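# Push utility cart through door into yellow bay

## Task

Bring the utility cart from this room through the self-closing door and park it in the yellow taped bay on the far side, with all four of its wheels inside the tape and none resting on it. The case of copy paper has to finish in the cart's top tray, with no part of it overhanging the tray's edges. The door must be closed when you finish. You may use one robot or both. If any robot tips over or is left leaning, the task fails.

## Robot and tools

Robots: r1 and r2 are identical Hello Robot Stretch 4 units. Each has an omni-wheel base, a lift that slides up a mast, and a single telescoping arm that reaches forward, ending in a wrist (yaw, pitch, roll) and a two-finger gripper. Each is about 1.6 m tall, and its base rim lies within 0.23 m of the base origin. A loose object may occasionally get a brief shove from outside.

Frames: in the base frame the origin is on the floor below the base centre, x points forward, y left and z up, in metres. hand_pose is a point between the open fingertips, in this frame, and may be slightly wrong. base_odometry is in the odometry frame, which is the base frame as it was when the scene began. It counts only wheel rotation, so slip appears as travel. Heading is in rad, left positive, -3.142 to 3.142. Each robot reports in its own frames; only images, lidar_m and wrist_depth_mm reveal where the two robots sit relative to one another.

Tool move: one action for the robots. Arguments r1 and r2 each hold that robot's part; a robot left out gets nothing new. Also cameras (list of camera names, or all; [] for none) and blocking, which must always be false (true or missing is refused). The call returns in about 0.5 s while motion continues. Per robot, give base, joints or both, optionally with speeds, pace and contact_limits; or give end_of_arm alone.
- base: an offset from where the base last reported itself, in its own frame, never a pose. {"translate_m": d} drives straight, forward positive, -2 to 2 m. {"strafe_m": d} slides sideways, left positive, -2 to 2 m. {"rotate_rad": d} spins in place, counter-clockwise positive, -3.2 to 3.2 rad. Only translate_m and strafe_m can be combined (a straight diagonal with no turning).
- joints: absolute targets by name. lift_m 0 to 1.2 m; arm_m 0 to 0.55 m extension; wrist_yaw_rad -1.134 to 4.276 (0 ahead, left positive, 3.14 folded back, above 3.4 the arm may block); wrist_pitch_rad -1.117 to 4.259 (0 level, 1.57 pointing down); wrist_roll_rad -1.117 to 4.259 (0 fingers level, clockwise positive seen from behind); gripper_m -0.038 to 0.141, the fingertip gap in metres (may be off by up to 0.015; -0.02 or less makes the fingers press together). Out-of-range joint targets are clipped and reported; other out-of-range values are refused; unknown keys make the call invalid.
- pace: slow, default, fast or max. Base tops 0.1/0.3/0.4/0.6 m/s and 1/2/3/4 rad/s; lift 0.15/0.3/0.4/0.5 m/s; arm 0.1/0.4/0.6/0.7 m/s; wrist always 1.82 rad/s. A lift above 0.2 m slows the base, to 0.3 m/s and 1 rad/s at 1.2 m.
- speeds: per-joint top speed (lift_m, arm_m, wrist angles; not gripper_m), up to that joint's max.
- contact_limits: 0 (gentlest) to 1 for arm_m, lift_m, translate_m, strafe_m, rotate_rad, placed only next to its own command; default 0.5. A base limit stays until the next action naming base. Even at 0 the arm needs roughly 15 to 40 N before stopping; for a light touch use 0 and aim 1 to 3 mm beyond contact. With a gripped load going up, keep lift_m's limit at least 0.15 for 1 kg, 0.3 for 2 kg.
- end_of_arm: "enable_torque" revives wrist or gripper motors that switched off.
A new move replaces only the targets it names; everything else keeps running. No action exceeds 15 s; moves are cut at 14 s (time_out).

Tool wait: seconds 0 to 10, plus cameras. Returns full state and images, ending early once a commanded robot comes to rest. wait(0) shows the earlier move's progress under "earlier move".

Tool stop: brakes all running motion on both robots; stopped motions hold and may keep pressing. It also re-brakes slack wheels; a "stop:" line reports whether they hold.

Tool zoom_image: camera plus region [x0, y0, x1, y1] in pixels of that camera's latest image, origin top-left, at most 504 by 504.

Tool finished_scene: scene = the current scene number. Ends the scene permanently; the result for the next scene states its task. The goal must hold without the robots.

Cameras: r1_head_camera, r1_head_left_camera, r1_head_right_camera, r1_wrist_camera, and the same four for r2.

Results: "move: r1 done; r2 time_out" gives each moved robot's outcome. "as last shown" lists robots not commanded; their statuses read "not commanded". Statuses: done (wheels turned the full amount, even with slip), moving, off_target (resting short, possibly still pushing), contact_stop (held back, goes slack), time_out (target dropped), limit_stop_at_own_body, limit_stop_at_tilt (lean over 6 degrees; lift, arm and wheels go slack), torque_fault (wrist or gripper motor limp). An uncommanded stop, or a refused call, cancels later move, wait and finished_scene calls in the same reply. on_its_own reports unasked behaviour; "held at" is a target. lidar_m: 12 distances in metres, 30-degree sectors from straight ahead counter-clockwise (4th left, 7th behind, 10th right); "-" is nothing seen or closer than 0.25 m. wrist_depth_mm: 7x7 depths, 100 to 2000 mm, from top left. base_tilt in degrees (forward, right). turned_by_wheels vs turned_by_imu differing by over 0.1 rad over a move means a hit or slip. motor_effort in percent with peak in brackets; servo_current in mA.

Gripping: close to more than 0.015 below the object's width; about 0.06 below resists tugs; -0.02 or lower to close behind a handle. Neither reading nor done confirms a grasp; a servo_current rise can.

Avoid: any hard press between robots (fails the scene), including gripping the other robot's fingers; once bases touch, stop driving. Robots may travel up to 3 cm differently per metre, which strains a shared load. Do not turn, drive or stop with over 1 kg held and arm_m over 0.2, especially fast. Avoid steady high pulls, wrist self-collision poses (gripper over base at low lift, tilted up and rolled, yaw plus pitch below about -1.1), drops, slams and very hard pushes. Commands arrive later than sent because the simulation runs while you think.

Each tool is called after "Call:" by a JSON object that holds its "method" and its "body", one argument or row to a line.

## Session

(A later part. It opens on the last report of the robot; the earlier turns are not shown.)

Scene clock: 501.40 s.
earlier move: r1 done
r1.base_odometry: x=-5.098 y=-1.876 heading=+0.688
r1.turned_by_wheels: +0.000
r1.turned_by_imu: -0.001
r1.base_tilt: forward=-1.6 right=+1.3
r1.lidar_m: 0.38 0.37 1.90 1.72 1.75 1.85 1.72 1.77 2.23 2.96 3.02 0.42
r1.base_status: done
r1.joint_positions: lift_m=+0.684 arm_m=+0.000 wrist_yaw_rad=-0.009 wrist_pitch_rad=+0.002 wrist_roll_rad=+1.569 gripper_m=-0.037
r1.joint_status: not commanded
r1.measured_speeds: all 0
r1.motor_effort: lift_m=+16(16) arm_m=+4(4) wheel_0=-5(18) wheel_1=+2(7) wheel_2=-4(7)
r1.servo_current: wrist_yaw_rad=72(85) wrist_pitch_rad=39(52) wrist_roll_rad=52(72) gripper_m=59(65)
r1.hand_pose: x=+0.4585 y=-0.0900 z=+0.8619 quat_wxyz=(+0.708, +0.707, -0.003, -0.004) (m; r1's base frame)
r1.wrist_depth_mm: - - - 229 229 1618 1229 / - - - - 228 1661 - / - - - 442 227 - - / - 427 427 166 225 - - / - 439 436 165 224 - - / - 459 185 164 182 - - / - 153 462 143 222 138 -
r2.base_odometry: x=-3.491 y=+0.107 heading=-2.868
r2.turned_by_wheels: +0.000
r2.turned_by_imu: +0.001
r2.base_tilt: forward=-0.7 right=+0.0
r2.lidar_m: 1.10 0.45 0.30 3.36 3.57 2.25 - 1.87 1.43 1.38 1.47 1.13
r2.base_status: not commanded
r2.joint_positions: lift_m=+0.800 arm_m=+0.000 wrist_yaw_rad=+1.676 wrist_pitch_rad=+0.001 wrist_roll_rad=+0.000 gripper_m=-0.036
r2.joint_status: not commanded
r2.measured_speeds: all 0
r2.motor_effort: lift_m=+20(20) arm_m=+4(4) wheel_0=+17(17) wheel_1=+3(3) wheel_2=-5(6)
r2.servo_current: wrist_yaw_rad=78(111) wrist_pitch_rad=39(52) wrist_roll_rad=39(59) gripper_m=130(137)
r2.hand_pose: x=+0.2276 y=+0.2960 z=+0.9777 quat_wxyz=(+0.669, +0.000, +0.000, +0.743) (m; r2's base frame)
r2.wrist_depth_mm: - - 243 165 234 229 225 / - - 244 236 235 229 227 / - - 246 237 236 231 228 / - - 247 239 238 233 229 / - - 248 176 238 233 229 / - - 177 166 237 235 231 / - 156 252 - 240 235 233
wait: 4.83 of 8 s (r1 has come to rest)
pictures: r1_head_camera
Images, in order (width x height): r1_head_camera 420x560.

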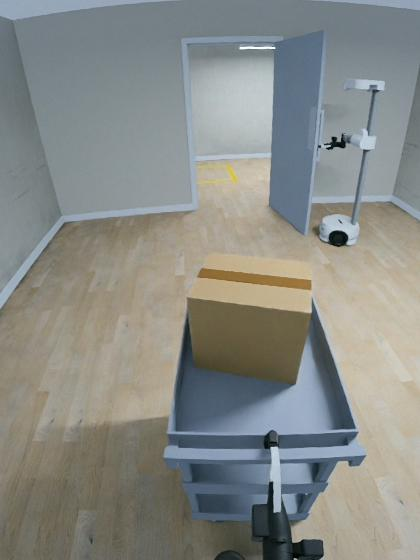

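Call:
{"method": "move", "body": {
  "r1": {"base":{"translate_m":0.45,"strafe_m":0.16},"pace":"slow"},
  "blocking": false,
  "cameras": []
}}

Call:
{"method": "wait", "body": {
  "seconds": 9,
  "cameras": ["r1_head_camera"]
}}

Scene clock: 511.47 s.
move: r1 moving
r1.base_odometry: x=-5.091 y=-1.865 heading=+0.687
r1.turned_by_wheels: +0.000
r1.turned_by_imu: +0.000
r1.base_tilt: forward=-1.6 right=+1.3
r1.lidar_m: 0.38 0.41 1.91 1.72 1.76 1.85 1.72 1.77 2.26 2.97 3.02 0.41
r1.base_status: translate_m moving; strafe_m moving
r1.joint_positions: lift_m=+0.684 arm_m=+0.000 wrist_yaw_rad=-0.009 wrist_pitch_rad=+0.002 wrist_roll_rad=+1.569 gripper_m=-0.037
r1.joint_status: not commanded
r1.measured_speeds: translate_m=+0.049 strafe_m=+0.019 rotate_rad=+0.001 lift_m=+0.000 arm_m=+0.000 wrist_yaw_rad=+0.000 wrist_pitch_rad=+0.000 wrist_roll_rad=+0.000
r1.motor_effort: lift_m=+16(16) arm_m=+4(4) wheel_0=+2(6) wheel_1=+8(8) wheel_2=-14(14)
r1.servo_current: wrist_yaw_rad=78(85) wrist_pitch_rad=33(52) wrist_roll_rad=65(65) gripper_m=59(65)
r1.hand_pose: x=+0.4585 y=-0.0900 z=+0.8619 quat_wxyz=(+0.708, +0.707, -0.003, -0.004) (m; r1's base frame)
r1.wrist_depth_mm: - - - 231 229 1661 1229 / - - - - 229 1661 1229 / - - - 477 227 - - / - 430 427 166 226 - - / - 439 439 165 224 - - / - 452 185 164 182 - - / - 153 466 144 221 138 -
r2: as last shown
r2.turned_by_imu: +0.000
r2.base_tilt: forward=-0.7 right=+0.1
r2.lidar_m: 1.10 0.46 0.29 3.36 3.59 2.28 - 1.84 1.43 1.39 1.48 1.14
r2.motor_effort: lift_m=+20(20) arm_m=+3(4) wheel_0=+16(17) wheel_1=+3(3) wheel_2=-5(6)
r2.servo_current: wrist_yaw_rad=91(98) wrist_pitch_rad=33(46) wrist_roll_rad=46(59) gripper_m=124(137)
r2.wrist_depth_mm: - - 242 165 233 229 226 / - - 245 236 234 230 226 / - - 245 238 236 231 227 / - - 246 239 237 233 229 / - - 248 176 239 233 230 / - - 177 166 238 235 232 / - 156 251 - 239 235 233
pictures: none
No camera images: "cameras" was empty.

Scene clock: 516.97 s.
earlier move: r1 done
r1.base_odometry: x=-4.852 y=-1.467 heading=+0.688
r1.turned_by_wheels: +0.001
r1.turned_by_imu: +0.003
r1.base_tilt: forward=-1.6 right=+1.3
r1.lidar_m: 0.32 0.32 1.75 1.62 1.63 2.15 2.17 2.23 2.86 3.09 3.13 0.46
r1.base_status: done
r1.joint_positions: lift_m=+0.684 arm_m=+0.000 wrist_yaw_rad=+0.000 wrist_pitch_rad=+0.002 wrist_roll_rad=+1.569 gripper_m=-0.037
r1.joint_status: not commanded
r1.measured_speeds: all 0
r1.motor_effort: lift_m=+16(16) arm_m=+4(4) wheel_0=+6(10) wheel_1=+3(9) wheel_2=-4(14)
r1.servo_current: wrist_yaw_rad=52(85) wrist_pitch_rad=46(59) wrist_roll_rad=52(78) gripper_m=59(65)
r1.hand_pose: x=+0.4593 y=-0.0874 z=+0.8619 quat_wxyz=(+0.708, +0.707, +0.001, -0.001) (m; r1's base frame)
r1.wrist_depth_mm: - - - - 294 1661 1182 / - - - - 282 310 310 / - - - - 262 1808 1255 / - - - - 248 1808 - / - 436 436 179 236 - - / - 430 427 186 183 - - / - 153 421 144 212 128 -
r2.base_odometry: x=-3.491 y=+0.107 heading=-2.868
r2.turned_by_wheels: +0.000
r2.turned_by_imu: +0.001
r2.base_tilt: forward=-0.7 right=+0.0
r2.lidar_m: 1.10 0.47 0.29 3.35 2.07 2.24 - 1.90 1.41 1.37 1.48 1.12
r2.base_status: not commanded
r2.joint_positions: lift_m=+0.800 arm_m=+0.000 wrist_yaw_rad=+1.676 wrist_pitch_rad=+0.001 wrist_roll_rad=+0.000 gripper_m=-0.036
r2.joint_status: not commanded
r2.measured_speeds: all 0
r2.motor_effort: lift_m=+20(20) arm_m=+4(4) wheel_0=+16(17) wheel_1=+3(3) wheel_2=-5(6)
r2.servo_current: wrist_yaw_rad=85(104) wrist_pitch_rad=46(46) wrist_roll_rad=46(65) gripper_m=124(137)
r2.hand_pose: x=+0.2276 y=+0.2960 z=+0.9777 quat_wxyz=(+0.669, +0.000, +0.000, +0.743) (m; r2's base frame)
r2.wrist_depth_mm: - - 244 165 234 229 224 / - - 244 236 234 229 225 / - - 245 237 236 231 228 / - - 246 240 236 232 229 / - - 247 176 238 234 230 / - - 177 166 237 235 233 / 1983 156 252 - 239 235 233
wait: 5.50 of 9 s (r1 has come to rest)
pictures: r1_head_camera
Images, in order (width x height): r1_head_camera 420x560.

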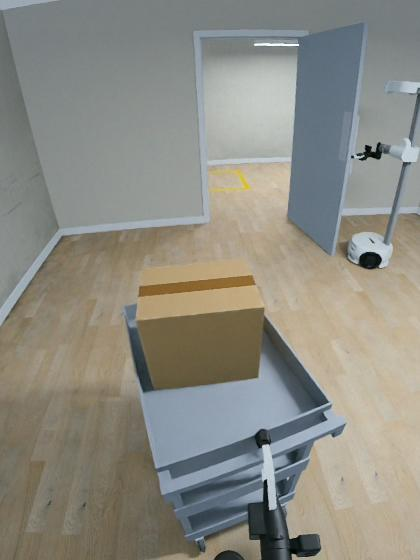

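Call:
{"method": "move", "body": {
  "r1": {"base":{"translate_m":-0.8,"strafe_m":-0.6},"pace":"slow"},
  "blocking": false,
  "cameras": []
}}

Call:
{"method": "wait", "body": {
  "seconds": 10,
  "cameras": []
}}

Call:
{"method": "wait", "body": {
  "seconds": 4,
  "cameras": []
}}

Call:
{"method": "move", "body": {
  "r1": {"base":{"translate_m":-0.5},"pace":"slow"},
  "blocking": false,
  "cameras": []
}}

Call:
{"method": "wait", "body": {
  "seconds": 8,
  "cameras": ["r1_head_camera"]
}}

Call:
{"method": "move", "body": {
  "r1": {"base":{"strafe_m":0.52},"pace":"slow"},
  "blocking": false,
  "cameras": []
}}

Call:
{"method": "wait", "body": {
  "seconds": 8,
  "cameras": ["r1_head_camera"]
}}

Scene clock: 530.80 s.
move: r1 moving
r1.base_odometry: x=-4.855 y=-1.480 heading=+0.689
r1.turned_by_wheels: +0.001
r1.turned_by_imu: +0.001
r1.base_tilt: forward=-1.6 right=+1.2
r1.lidar_m: 0.34 0.34 1.80 1.59 1.65 2.19 2.17 2.24 2.85 3.08 3.14 0.45
r1.base_status: translate_m moving; strafe_m moving
r1.joint_positions: lift_m=+0.684 arm_m=+0.000 wrist_yaw_rad=+0.004 wrist_pitch_rad=+0.002 wrist_roll_rad=+1.569 gripper_m=-0.037
r1.joint_status: not commanded
r1.measured_speeds: translate_m=-0.044 strafe_m=-0.031 rotate_rad=-0.002 lift_m=+0.000 arm_m=+0.000 wrist_yaw_rad=+0.002 wrist_pitch_rad=+0.000 wrist_roll_rad=+0.000
r1.motor_effort: lift_m=+16(16) arm_m=-1(4) wheel_0=+6(9) wheel_1=-6(9) wheel_2=+12(12)
r1.servo_current: wrist_yaw_rad=59(65) wrist_pitch_rad=46(46) wrist_roll_rad=52(59) gripper_m=52(65)
r1.hand_pose: x=+0.4597 y=-0.0862 z=+0.8619 quat_wxyz=(+0.708, +0.707, +0.002, +0.001) (m; r1's base frame)
r1.wrist_depth_mm: - - - - 297 1464 1078 / - - - - 278 1537 1182 / - - - - 259 1863 1281 / - - - 253 249 1756 - / - 436 433 180 236 - - / - 427 433 185 227 - - / - 154 418 162 215 134 -
r2: as last shown
r2.turned_by_imu: +0.000
r2.lidar_m: 1.09 0.44 0.29 3.37 2.09 2.24 - 1.88 1.43 1.36 1.46 1.14
r2.motor_effort: lift_m=+20(20) arm_m=+4(4) wheel_0=+16(16) wheel_1=+3(3) wheel_2=-5(6)
r2.servo_current: wrist_yaw_rad=91(104) wrist_pitch_rad=39(46) wrist_roll_rad=33(59) gripper_m=124(137)
r2.wrist_depth_mm: - - 244 165 234 229 225 / - - 244 236 235 230 226 / - - 246 238 236 231 228 / - - 246 239 237 233 229 / - - 248 176 238 234 230 / - - 177 166 238 235 232 / 1983 156 252 - 238 234 232
pictures: none
No camera images: "cameras" was empty.

Scene clock: 540.80 s.
earlier move: r1 moving
r1.base_odometry: x=-5.086 y=-2.429 heading=+0.688
r1.turned_by_wheels: +0.000
r1.turned_by_imu: -0.003
r1.base_tilt: forward=-1.6 right=+1.3
r1.lidar_m: 0.27 0.25 2.27 2.12 2.18 1.45 1.33 1.38 1.76 2.57 2.60 0.47
r1.base_status: translate_m moving; strafe_m moving
r1.joint_positions: lift_m=+0.684 arm_m=+0.000 wrist_yaw_rad=+0.005 wrist_pitch_rad=+0.002 wrist_roll_rad=+1.569 gripper_m=-0.037
r1.joint_status: not commanded
r1.measured_speeds: translate_m=-0.037 strafe_m=-0.028 rotate_rad=-0.001 lift_m=+0.000 arm_m=+0.000 wrist_yaw_rad=+0.000 wrist_pitch_rad=+0.000 wrist_roll_rad=+0.000
r1.motor_effort: lift_m=+16(16) arm_m=-4(4) wheel_0=+2(12) wheel_1=-3(9) wheel_2=+5(13)
r1.servo_current: wrist_yaw_rad=65(91) wrist_pitch_rad=46(52) wrist_roll_rad=46(72) gripper_m=52(65)
r1.hand_pose: x=+0.4597 y=-0.0860 z=+0.8619 quat_wxyz=(+0.708, +0.707, +0.002, +0.001) (m; r1's base frame)
r1.wrist_depth_mm: - - - - - 1756 1255 / - - - - - 1661 1229 / - - - - 340 1537 1205 / - - - - 283 1863 1336 / - - - 256 250 1756 - / - 430 211 199 224 - - / - 148 394 144 202 133 -
r2.base_odometry: x=-3.491 y=+0.107 heading=-2.868
r2.turned_by_wheels: +0.000
r2.turned_by_imu: +0.001
r2.base_tilt: forward=-0.7 right=+0.0
r2.lidar_m: 1.10 0.45 0.30 3.35 3.58 2.59 - 1.86 1.40 1.38 1.48 1.13
r2.base_status: not commanded
r2.joint_positions: lift_m=+0.800 arm_m=+0.000 wrist_yaw_rad=+1.676 wrist_pitch_rad=+0.001 wrist_roll_rad=+0.000 gripper_m=-0.036
r2.joint_status: not commanded
r2.measured_speeds: all 0
r2.motor_effort: lift_m=+20(20) arm_m=+4(4) wheel_0=+16(17) wheel_1=+3(3) wheel_2=-5(6)
r2.servo_current: wrist_yaw_rad=98(111) wrist_pitch_rad=39(46) wrist_roll_rad=59(59) gripper_m=124(137)
r2.hand_pose: x=+0.2276 y=+0.2960 z=+0.9777 quat_wxyz=(+0.669, +0.000, +0.000, +0.743) (m; r2's base frame)
r2.wrist_depth_mm: - - 242 165 234 230 225 / - - 244 237 234 229 227 / - - 245 238 236 231 228 / - - 248 240 237 232 229 / - - 248 176 237 235 229 / - - 177 167 236 235 232 / - 156 251 - 240 234 233
wait: 10.00 s; no rest
pictures: none
No camera images: "cameras" was empty.

Scene clock: 541.50 s.
earlier move: r1 done
r1.base_odometry: x=-5.088 y=-2.438 heading=+0.688
r1.turned_by_wheels: +0.000
r1.turned_by_imu: +0.000
r1.base_tilt: forward=-1.6 right=+1.3
r1.lidar_m: 0.27 0.27 2.28 2.11 2.14 1.44 1.34 1.35 1.78 2.55 2.59 0.48
r1.base_status: done
r1.joint_positions: lift_m=+0.684 arm_m=+0.000 wrist_yaw_rad=+0.005 wrist_pitch_rad=+0.002 wrist_roll_rad=+1.569 gripper_m=-0.037
r1.joint_status: not commanded
r1.measured_speeds: all 0
r1.motor_effort: lift_m=+16(16) arm_m=-4(4) wheel_0=+2(12) wheel_1=-1(9) wheel_2=+4(13)
r1.servo_current: wrist_yaw_rad=59(91) wrist_pitch_rad=46(52) wrist_roll_rad=39(72) gripper_m=46(65)
r1.hand_pose: x=+0.4597 y=-0.0860 z=+0.8619 quat_wxyz=(+0.708, +0.707, +0.002, +0.001) (m; r1's base frame)
r1.wrist_depth_mm: - - - - - 1808 1205 / - - - - - 1708 1229 / - - - - 340 1576 1182 / - - - - 285 1756 1336 / - - - 255 250 1808 - / - 433 211 199 224 - - / - 148 397 145 202 133 -
r2.base_odometry: x=-3.491 y=+0.107 heading=-2.868
r2.turned_by_wheels: +0.000
r2.turned_by_imu: +0.000
r2.base_tilt: forward=-0.7 right=+0.0
r2.lidar_m: 1.11 0.47 0.30 3.36 3.56 2.56 - 1.83 1.41 1.39 1.49 1.14
r2.base_status: not commanded
r2.joint_positions: lift_m=+0.800 arm_m=+0.000 wrist_yaw_rad=+1.676 wrist_pitch_rad=+0.001 wrist_roll_rad=+0.000 gripper_m=-0.036
r2.joint_status: not commanded
r2.measured_speeds: all 0
r2.motor_effort: lift_m=+20(20) arm_m=+4(4) wheel_0=+16(17) wheel_1=+2(3) wheel_2=-5(6)
r2.servo_current: wrist_yaw_rad=91(111) wrist_pitch_rad=39(46) wrist_roll_rad=52(59) gripper_m=130(137)
r2.hand_pose: x=+0.2276 y=+0.2960 z=+0.9777 quat_wxyz=(+0.669, +0.000, +0.000, +0.743) (m; r2's base frame)
r2.wrist_depth_mm: - - 243 166 233 229 226 / - - 245 236 235 229 226 / - - 245 237 236 231 228 / - - 246 240 236 232 229 / - - 249 175 238 233 229 / - - 177 166 236 234 232 / - 156 252 - 238 234 233
wait: 0.70 of 4 s (r1 has come to rest)
pictures: none
No camera images: "cameras" was empty.

Scene clock: 542.00 s.
move: r1 moving
r1.base_odometry: x=-5.098 y=-2.446 heading=+0.688
r1.turned_by_wheels: +0.000
r1.turned_by_imu: +0.000
r1.base_tilt: forward=-1.6 right=+1.3
r1.lidar_m: 0.26 0.27 2.28 2.13 2.09 1.43 1.32 1.32 1.78 2.54 2.61 0.48
r1.base_status: translate_m moving
r1.joint_positions: lift_m=+0.684 arm_m=+0.000 wrist_yaw_rad=+0.005 wrist_pitch_rad=+0.002 wrist_roll_rad=+1.569 gripper_m=-0.037
r1.joint_status: not commanded
r1.measured_speeds: translate_m=-0.049 strafe_m=+0.000 rotate_rad=-0.002 lift_m=+0.000 arm_m=+0.000 wrist_yaw_rad=+0.000 wrist_pitch_rad=+0.000 wrist_roll_rad=+0.000
r1.motor_effort: lift_m=+16(16) arm_m=-3(4) wheel_0=-7(7) wheel_1=-4(6) wheel_2=+9(11)
r1.servo_current: wrist_yaw_rad=46(65) wrist_pitch_rad=39(46) wrist_roll_rad=39(59) gripper_m=59(65)
r1.hand_pose: x=+0.4597 y=-0.0860 z=+0.8619 quat_wxyz=(+0.708, +0.707, +0.002, +0.001) (m; r1's base frame)
r1.wrist_depth_mm: - - - - - 1756 1205 / - - - - - 1618 1229 / - - - - 338 1537 1138 / - - - - 282 1708 1308 / - - - 255 251 1756 - / - 436 188 200 224 - - / - 148 394 145 206 133 -
r2: as last shown
r2.lidar_m: 1.08 0.46 0.31 3.36 3.57 2.61 - 1.85 1.42 1.39 1.47 1.14
r2.motor_effort: lift_m=+20(20) arm_m=+4(4) wheel_0=+16(17) wheel_1=+3(3) wheel_2=-5(6)
r2.servo_current: wrist_yaw_rad=91(98) wrist_pitch_rad=33(46) wrist_roll_rad=59(59) gripper_m=130(130)
r2.wrist_depth_mm: - - 242 165 233 229 225 / - - 245 236 235 229 226 / - - 246 238 236 231 229 / - - 246 239 237 232 229 / - - 248 176 239 234 229 / - - 177 167 237 235 231 / - 156 252 - 240 235 233
pictures: none
No camera images: "cameras" was empty.

Scene clock: 547.77 s.
earlier move: r1 done
r1.base_odometry: x=-5.475 y=-2.756 heading=+0.688
r1.turned_by_wheels: +0.000
r1.turned_by_imu: -0.002
r1.base_tilt: forward=-1.6 right=+1.3
r1.lidar_m: 0.33 0.33 2.23 2.12 1.38 0.92 0.83 0.87 1.12 2.42 2.65 0.44
r1.base_status: done
r1.joint_positions: lift_m=+0.684 arm_m=+0.000 wrist_yaw_rad=-0.001 wrist_pitch_rad=+0.002 wrist_roll_rad=+1.569 gripper_m=-0.037
r1.joint_status: not commanded
r1.measured_speeds: all 0
r1.motor_effort: lift_m=+16(16) arm_m=-3(4) wheel_0=-6(12) wheel_1=-3(7) wheel_2=+2(11)
r1.servo_current: wrist_yaw_rad=46(72) wrist_pitch_rad=39(52) wrist_roll_rad=46(72) gripper_m=59(72)
r1.hand_pose: x=+0.4592 y=-0.0878 z=+0.8619 quat_wxyz=(+0.708, +0.707, +0.000, -0.001) (m; r1's base frame)
r1.wrist_depth_mm: - - - - - 1464 1098 / - - - - 297 1499 1182 / - - - - 270 1808 1308 / - - - 256 251 1808 - / - - 442 181 238 - - / - 430 184 186 182 - - / - 154 415 158 211 135 -
r2.base_odometry: x=-3.491 y=+0.107 heading=-2.868
r2.turned_by_wheels: +0.000
r2.turned_by_imu: +0.001
r2.base_tilt: forward=-0.7 right=+0.0
r2.lidar_m: 1.09 0.43 0.31 3.35 3.58 2.94 - 1.85 1.41 1.37 1.48 1.16
r2.base_status: not commanded
r2.joint_positions: lift_m=+0.800 arm_m=+0.000 wrist_yaw_rad=+1.676 wrist_pitch_rad=+0.001 wrist_roll_rad=+0.000 gripper_m=-0.036
r2.joint_status: not commanded
r2.measured_speeds: all 0
r2.motor_effort: lift_m=+20(20) arm_m=+4(4) wheel_0=+16(17) wheel_1=+2(3) wheel_2=-5(6)
r2.servo_current: wrist_yaw_rad=104(111) wrist_pitch_rad=39(52) wrist_roll_rad=39(59) gripper_m=124(137)
r2.hand_pose: x=+0.2276 y=+0.2960 z=+0.9777 quat_wxyz=(+0.669, +0.000, +0.000, +0.743) (m; r2's base frame)
r2.wrist_depth_mm: - - 243 165 234 229 226 / - - 244 237 235 230 225 / - - 246 238 236 230 228 / - - 247 240 236 233 229 / - - 248 176 239 234 229 / - - 177 166 237 234 232 / - 155 252 - 239 235 233
wait: 5.77 of 8 s (r1 has come to rest)
pictures: r1_head_camera
Images, in order (width x height): r1_head_camera 420x560.

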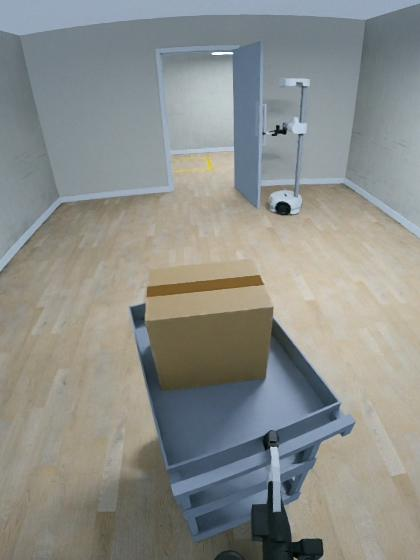

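Scene clock: 548.27 s.
move: r1 moving
r1.base_odometry: x=-5.484 y=-2.745 heading=+0.687
r1.turned_by_wheels: -0.001
r1.turned_by_imu: -0.001
r1.base_tilt: forward=-1.6 right=+1.3
r1.lidar_m: 0.33 0.33 2.23 2.09 1.35 0.91 0.83 0.86 1.12 2.43 2.67 0.45
r1.base_status: strafe_m moving
r1.joint_positions: lift_m=+0.684 arm_m=+0.000 wrist_yaw_rad=-0.006 wrist_pitch_rad=+0.002 wrist_roll_rad=+1.569 gripper_m=-0.037
r1.joint_status: not commanded
r1.measured_speeds: translate_m=+0.000 strafe_m=+0.056 rotate_rad=+0.002 lift_m=+0.000 arm_m=+0.000 wrist_yaw_rad=-0.012 wrist_pitch_rad=+0.000 wrist_roll_rad=+0.000
r1.motor_effort: lift_m=+16(16) arm_m=-4(4) wheel_0=-14(16) wheel_1=+8(8) wheel_2=-1(2)
r1.servo_current: wrist_yaw_rad=46(59) wrist_pitch_rad=33(46) wrist_roll_rad=39(59) gripper_m=59(59)
r1.hand_pose: x=+0.4587 y=-0.0893 z=+0.8619 quat_wxyz=(+0.708, +0.707, -0.002, -0.003) (m; r1's base frame)
r1.wrist_depth_mm: - - - - - 1618 1160 / - - - - 297 327 1138 / - - - - 267 1808 1255 / - - - 258 252 1808 - / - - 442 178 237 - - / - 433 184 196 181 - - / - 155 415 158 211 127 -
r2: as last shown
r2.turned_by_imu: +0.000
r2.base_tilt: forward=-0.7 right=+0.1
r2.lidar_m: 1.08 0.48 0.30 3.35 3.59 2.97 - 1.86 1.43 1.39 1.48 1.14
r2.motor_effort: lift_m=+20(20) arm_m=+4(4) wheel_0=+16(16) wheel_1=+3(3) wheel_2=-5(6)
r2.servo_current: wrist_yaw_rad=78(104) wrist_pitch_rad=39(46) wrist_roll_rad=46(52) gripper_m=130(137)
r2.wrist_depth_mm: - - 243 165 234 229 225 / - - 244 236 235 229 227 / - - 246 238 236 231 228 / - - 247 240 237 233 229 / - - 248 176 238 234 229 / - - 177 166 236 235 232 / - 156 251 - 238 235 233
pictures: none
No camera images: "cameras" was empty.

Scene clock: 554.10 s.
earlier move: r1 done
r1.base_odometry: x=-5.804 y=-2.354 heading=+0.687
r1.turned_by_wheels: +0.000
r1.turned_by_imu: +0.002
r1.base_tilt: forward=-1.6 right=+1.2
r1.lidar_m: 0.41 2.56 1.70 1.56 1.45 0.96 0.89 0.91 1.19 2.60 3.19 0.38
r1.base_status: done
r1.joint_positions: lift_m=+0.684 arm_m=+0.000 wrist_yaw_rad=-0.007 wrist_pitch_rad=+0.002 wrist_roll_rad=+1.569 gripper_m=-0.037
r1.joint_status: not commanded
r1.measured_speeds: all 0
r1.motor_effort: lift_m=+16(16) arm_m=+4(4) wheel_0=-4(16) wheel_1=+1(8) wheel_2=-2(5)
r1.servo_current: wrist_yaw_rad=72(85) wrist_pitch_rad=46(52) wrist_roll_rad=46(72) gripper_m=59(65)
r1.hand_pose: x=+0.4586 y=-0.0895 z=+0.8619 quat_wxyz=(+0.708, +0.707, -0.002, -0.003) (m; r1's base frame)
r1.wrist_depth_mm: - - 512 119 175 175 - / - 377 373 125 184 - - / - 404 407 133 193 - - / - 449 445 142 204 - - / - - 496 149 216 - - / - - 183 - 183 1661 - / - 154 - 143 243 136 1366
r2.base_odometry: x=-3.491 y=+0.107 heading=-2.868
r2.turned_by_wheels: +0.000
r2.turned_by_imu: +0.001
r2.base_tilt: forward=-0.7 right=+0.0
r2.lidar_m: 1.10 0.46 0.29 3.35 3.58 3.08 - 1.87 1.40 1.38 1.50 1.13
r2.base_status: not commanded
r2.joint_positions: lift_m=+0.800 arm_m=+0.000 wrist_yaw_rad=+1.676 wrist_pitch_rad=+0.001 wrist_roll_rad=+0.000 gripper_m=-0.036
r2.joint_status: not commanded
r2.measured_speeds: all 0
r2.motor_effort: lift_m=+20(20) arm_m=+4(4) wheel_0=+16(17) wheel_1=+3(3) wheel_2=-6(6)
r2.servo_current: wrist_yaw_rad=91(104) wrist_pitch_rad=39(46) wrist_roll_rad=52(65) gripper_m=124(137)
r2.hand_pose: x=+0.2276 y=+0.2960 z=+0.9777 quat_wxyz=(+0.669, +0.000, +0.000, +0.743) (m; r2's base frame)
r2.wrist_depth_mm: - - 242 165 234 229 224 / - - 243 236 234 230 226 / - - 244 237 236 231 228 / - - 247 240 237 233 230 / - - 248 176 238 234 230 / - - 177 166 236 236 233 / - 156 252 - 239 235 233
wait: 5.83 of 8 s (r1 has come to rest)
pictures: r1_head_camera
Images, in order (width x height): r1_head_camera 420x560.

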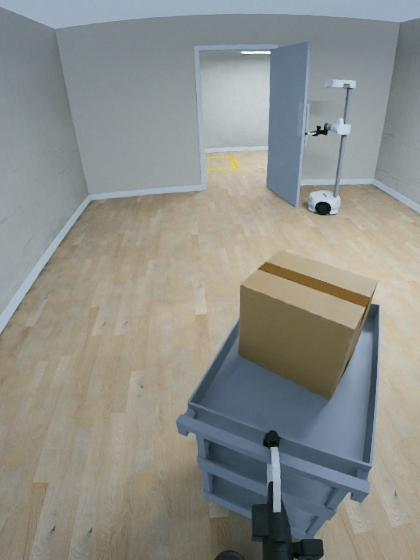

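Call:
{"method": "move", "body": {
  "r1": {"base":{"translate_m":0.4},"pace":"slow"},
  "blocking": false,
  "cameras": []
}}

Call:
{"method": "wait", "body": {
  "seconds": 8,
  "cameras": ["r1_head_camera"]
}}

Scene clock: 557.80 s.
move: r1 moving
r1.base_odometry: x=-5.795 y=-2.346 heading=+0.688
r1.turned_by_wheels: +0.000
r1.turned_by_imu: +0.000
r1.base_tilt: forward=-1.6 right=+1.3
r1.lidar_m: 0.43 2.57 1.69 1.60 1.47 1.00 0.90 0.92 1.22 2.64 3.19 0.36
r1.base_status: translate_m moving
r1.joint_positions: lift_m=+0.684 arm_m=+0.000 wrist_yaw_rad=-0.007 wrist_pitch_rad=+0.002 wrist_roll_rad=+1.569 gripper_m=-0.037
r1.joint_status: not commanded
r1.measured_speeds: translate_m=+0.051 strafe_m=-0.001 rotate_rad=+0.003 lift_m=+0.000 arm_m=+0.000 wrist_yaw_rad=+0.000 wrist_pitch_rad=+0.000 wrist_roll_rad=+0.000
r1.motor_effort: lift_m=+16(16) arm_m=+4(4) wheel_0=+9(10) wheel_1=+6(6) wheel_2=-13(13)
r1.servo_current: wrist_yaw_rad=59(78) wrist_pitch_rad=39(46) wrist_roll_rad=33(65) gripper_m=52(65)
r1.hand_pose: x=+0.4586 y=-0.0895 z=+0.8619 quat_wxyz=(+0.708, +0.707, -0.002, -0.003) (m; r1's base frame)
r1.wrist_depth_mm: - - 504 116 171 172 - / - 373 370 121 180 181 - / - 399 407 130 190 - - / - 449 439 137 200 - - / - - 492 146 213 647 - / - - 185 - 183 1708 - / - 153 - 140 239 138 1308
r2: as last shown
r2.turned_by_imu: +0.000
r2.lidar_m: 1.09 0.47 0.29 3.37 3.59 3.08 - 1.85 1.40 1.38 1.47 1.14
r2.servo_current: wrist_yaw_rad=98(98) wrist_pitch_rad=39(46) wrist_roll_rad=46(59) gripper_m=130(137)
r2.wrist_depth_mm: - - 243 165 233 229 226 / - - 245 237 235 230 226 / - - 246 237 236 229 228 / - - 248 240 237 231 229 / - - 248 175 238 234 230 / - - 177 167 237 235 232 / - 156 252 - 239 235 233
pictures: none
No camera images: "cameras" was empty.

Scene clock: 562.57 s.
earlier move: r1 done
r1.base_odometry: x=-5.496 y=-2.100 heading=+0.688
r1.turned_by_wheels: +0.000
r1.turned_by_imu: +0.001
r1.base_tilt: forward=-1.6 right=+1.3
r1.lidar_m: 0.44 2.61 1.72 1.59 1.66 1.39 1.29 1.31 1.68 3.11 3.16 0.31
r1.base_status: done
r1.joint_positions: lift_m=+0.684 arm_m=+0.000 wrist_yaw_rad=+0.002 wrist_pitch_rad=+0.002 wrist_roll_rad=+1.569 gripper_m=-0.037
r1.joint_status: not commanded
r1.measured_speeds: all 0
r1.motor_effort: lift_m=+16(16) arm_m=+4(4) wheel_0=+7(13) wheel_1=+2(7) wheel_2=-3(13)
r1.servo_current: wrist_yaw_rad=39(78) wrist_pitch_rad=39(59) wrist_roll_rad=33(72) gripper_m=59(65)
r1.hand_pose: x=+0.4595 y=-0.0868 z=+0.8619 quat_wxyz=(+0.708, +0.707, +0.001, +0.000) (m; r1's base frame)
r1.wrist_depth_mm: 320 315 327 - - 119 - / - 364 373 - - 128 - / - 439 445 - - 149 - / - - - - 176 172 - / - - - - 210 1576 525 / - - 185 112 228 1708 1336 / - 151 - - 306 134 389
r2.base_odometry: x=-3.491 y=+0.107 heading=-2.868
r2.turned_by_wheels: +0.000
r2.turned_by_imu: +0.001
r2.base_tilt: forward=-0.7 right=+0.1
r2.lidar_m: 1.09 0.47 0.29 3.35 3.57 2.67 - 1.87 1.40 1.39 1.47 1.14
r2.base_status: not commanded
r2.joint_positions: lift_m=+0.800 arm_m=+0.000 wrist_yaw_rad=+1.676 wrist_pitch_rad=+0.001 wrist_roll_rad=+0.000 gripper_m=-0.036
r2.joint_status: not commanded
r2.measured_speeds: all 0
r2.motor_effort: lift_m=+20(20) arm_m=+4(4) wheel_0=+16(17) wheel_1=+3(3) wheel_2=-5(6)
r2.servo_current: wrist_yaw_rad=85(104) wrist_pitch_rad=39(52) wrist_roll_rad=39(59) gripper_m=124(137)
r2.hand_pose: x=+0.2276 y=+0.2960 z=+0.9777 quat_wxyz=(+0.669, +0.000, +0.000, +0.743) (m; r2's base frame)
r2.wrist_depth_mm: - - 243 165 234 229 226 / - - 244 236 235 229 227 / - - 246 237 236 231 228 / - - 248 239 237 232 229 / - - 249 176 239 232 229 / - - 177 166 237 235 232 / - 156 253 - 239 235 233
wait: 4.77 of 8 s (r1 has come to rest)
pictures: r1_head_camera
Images, in order (width x height): r1_head_camera 420x560.

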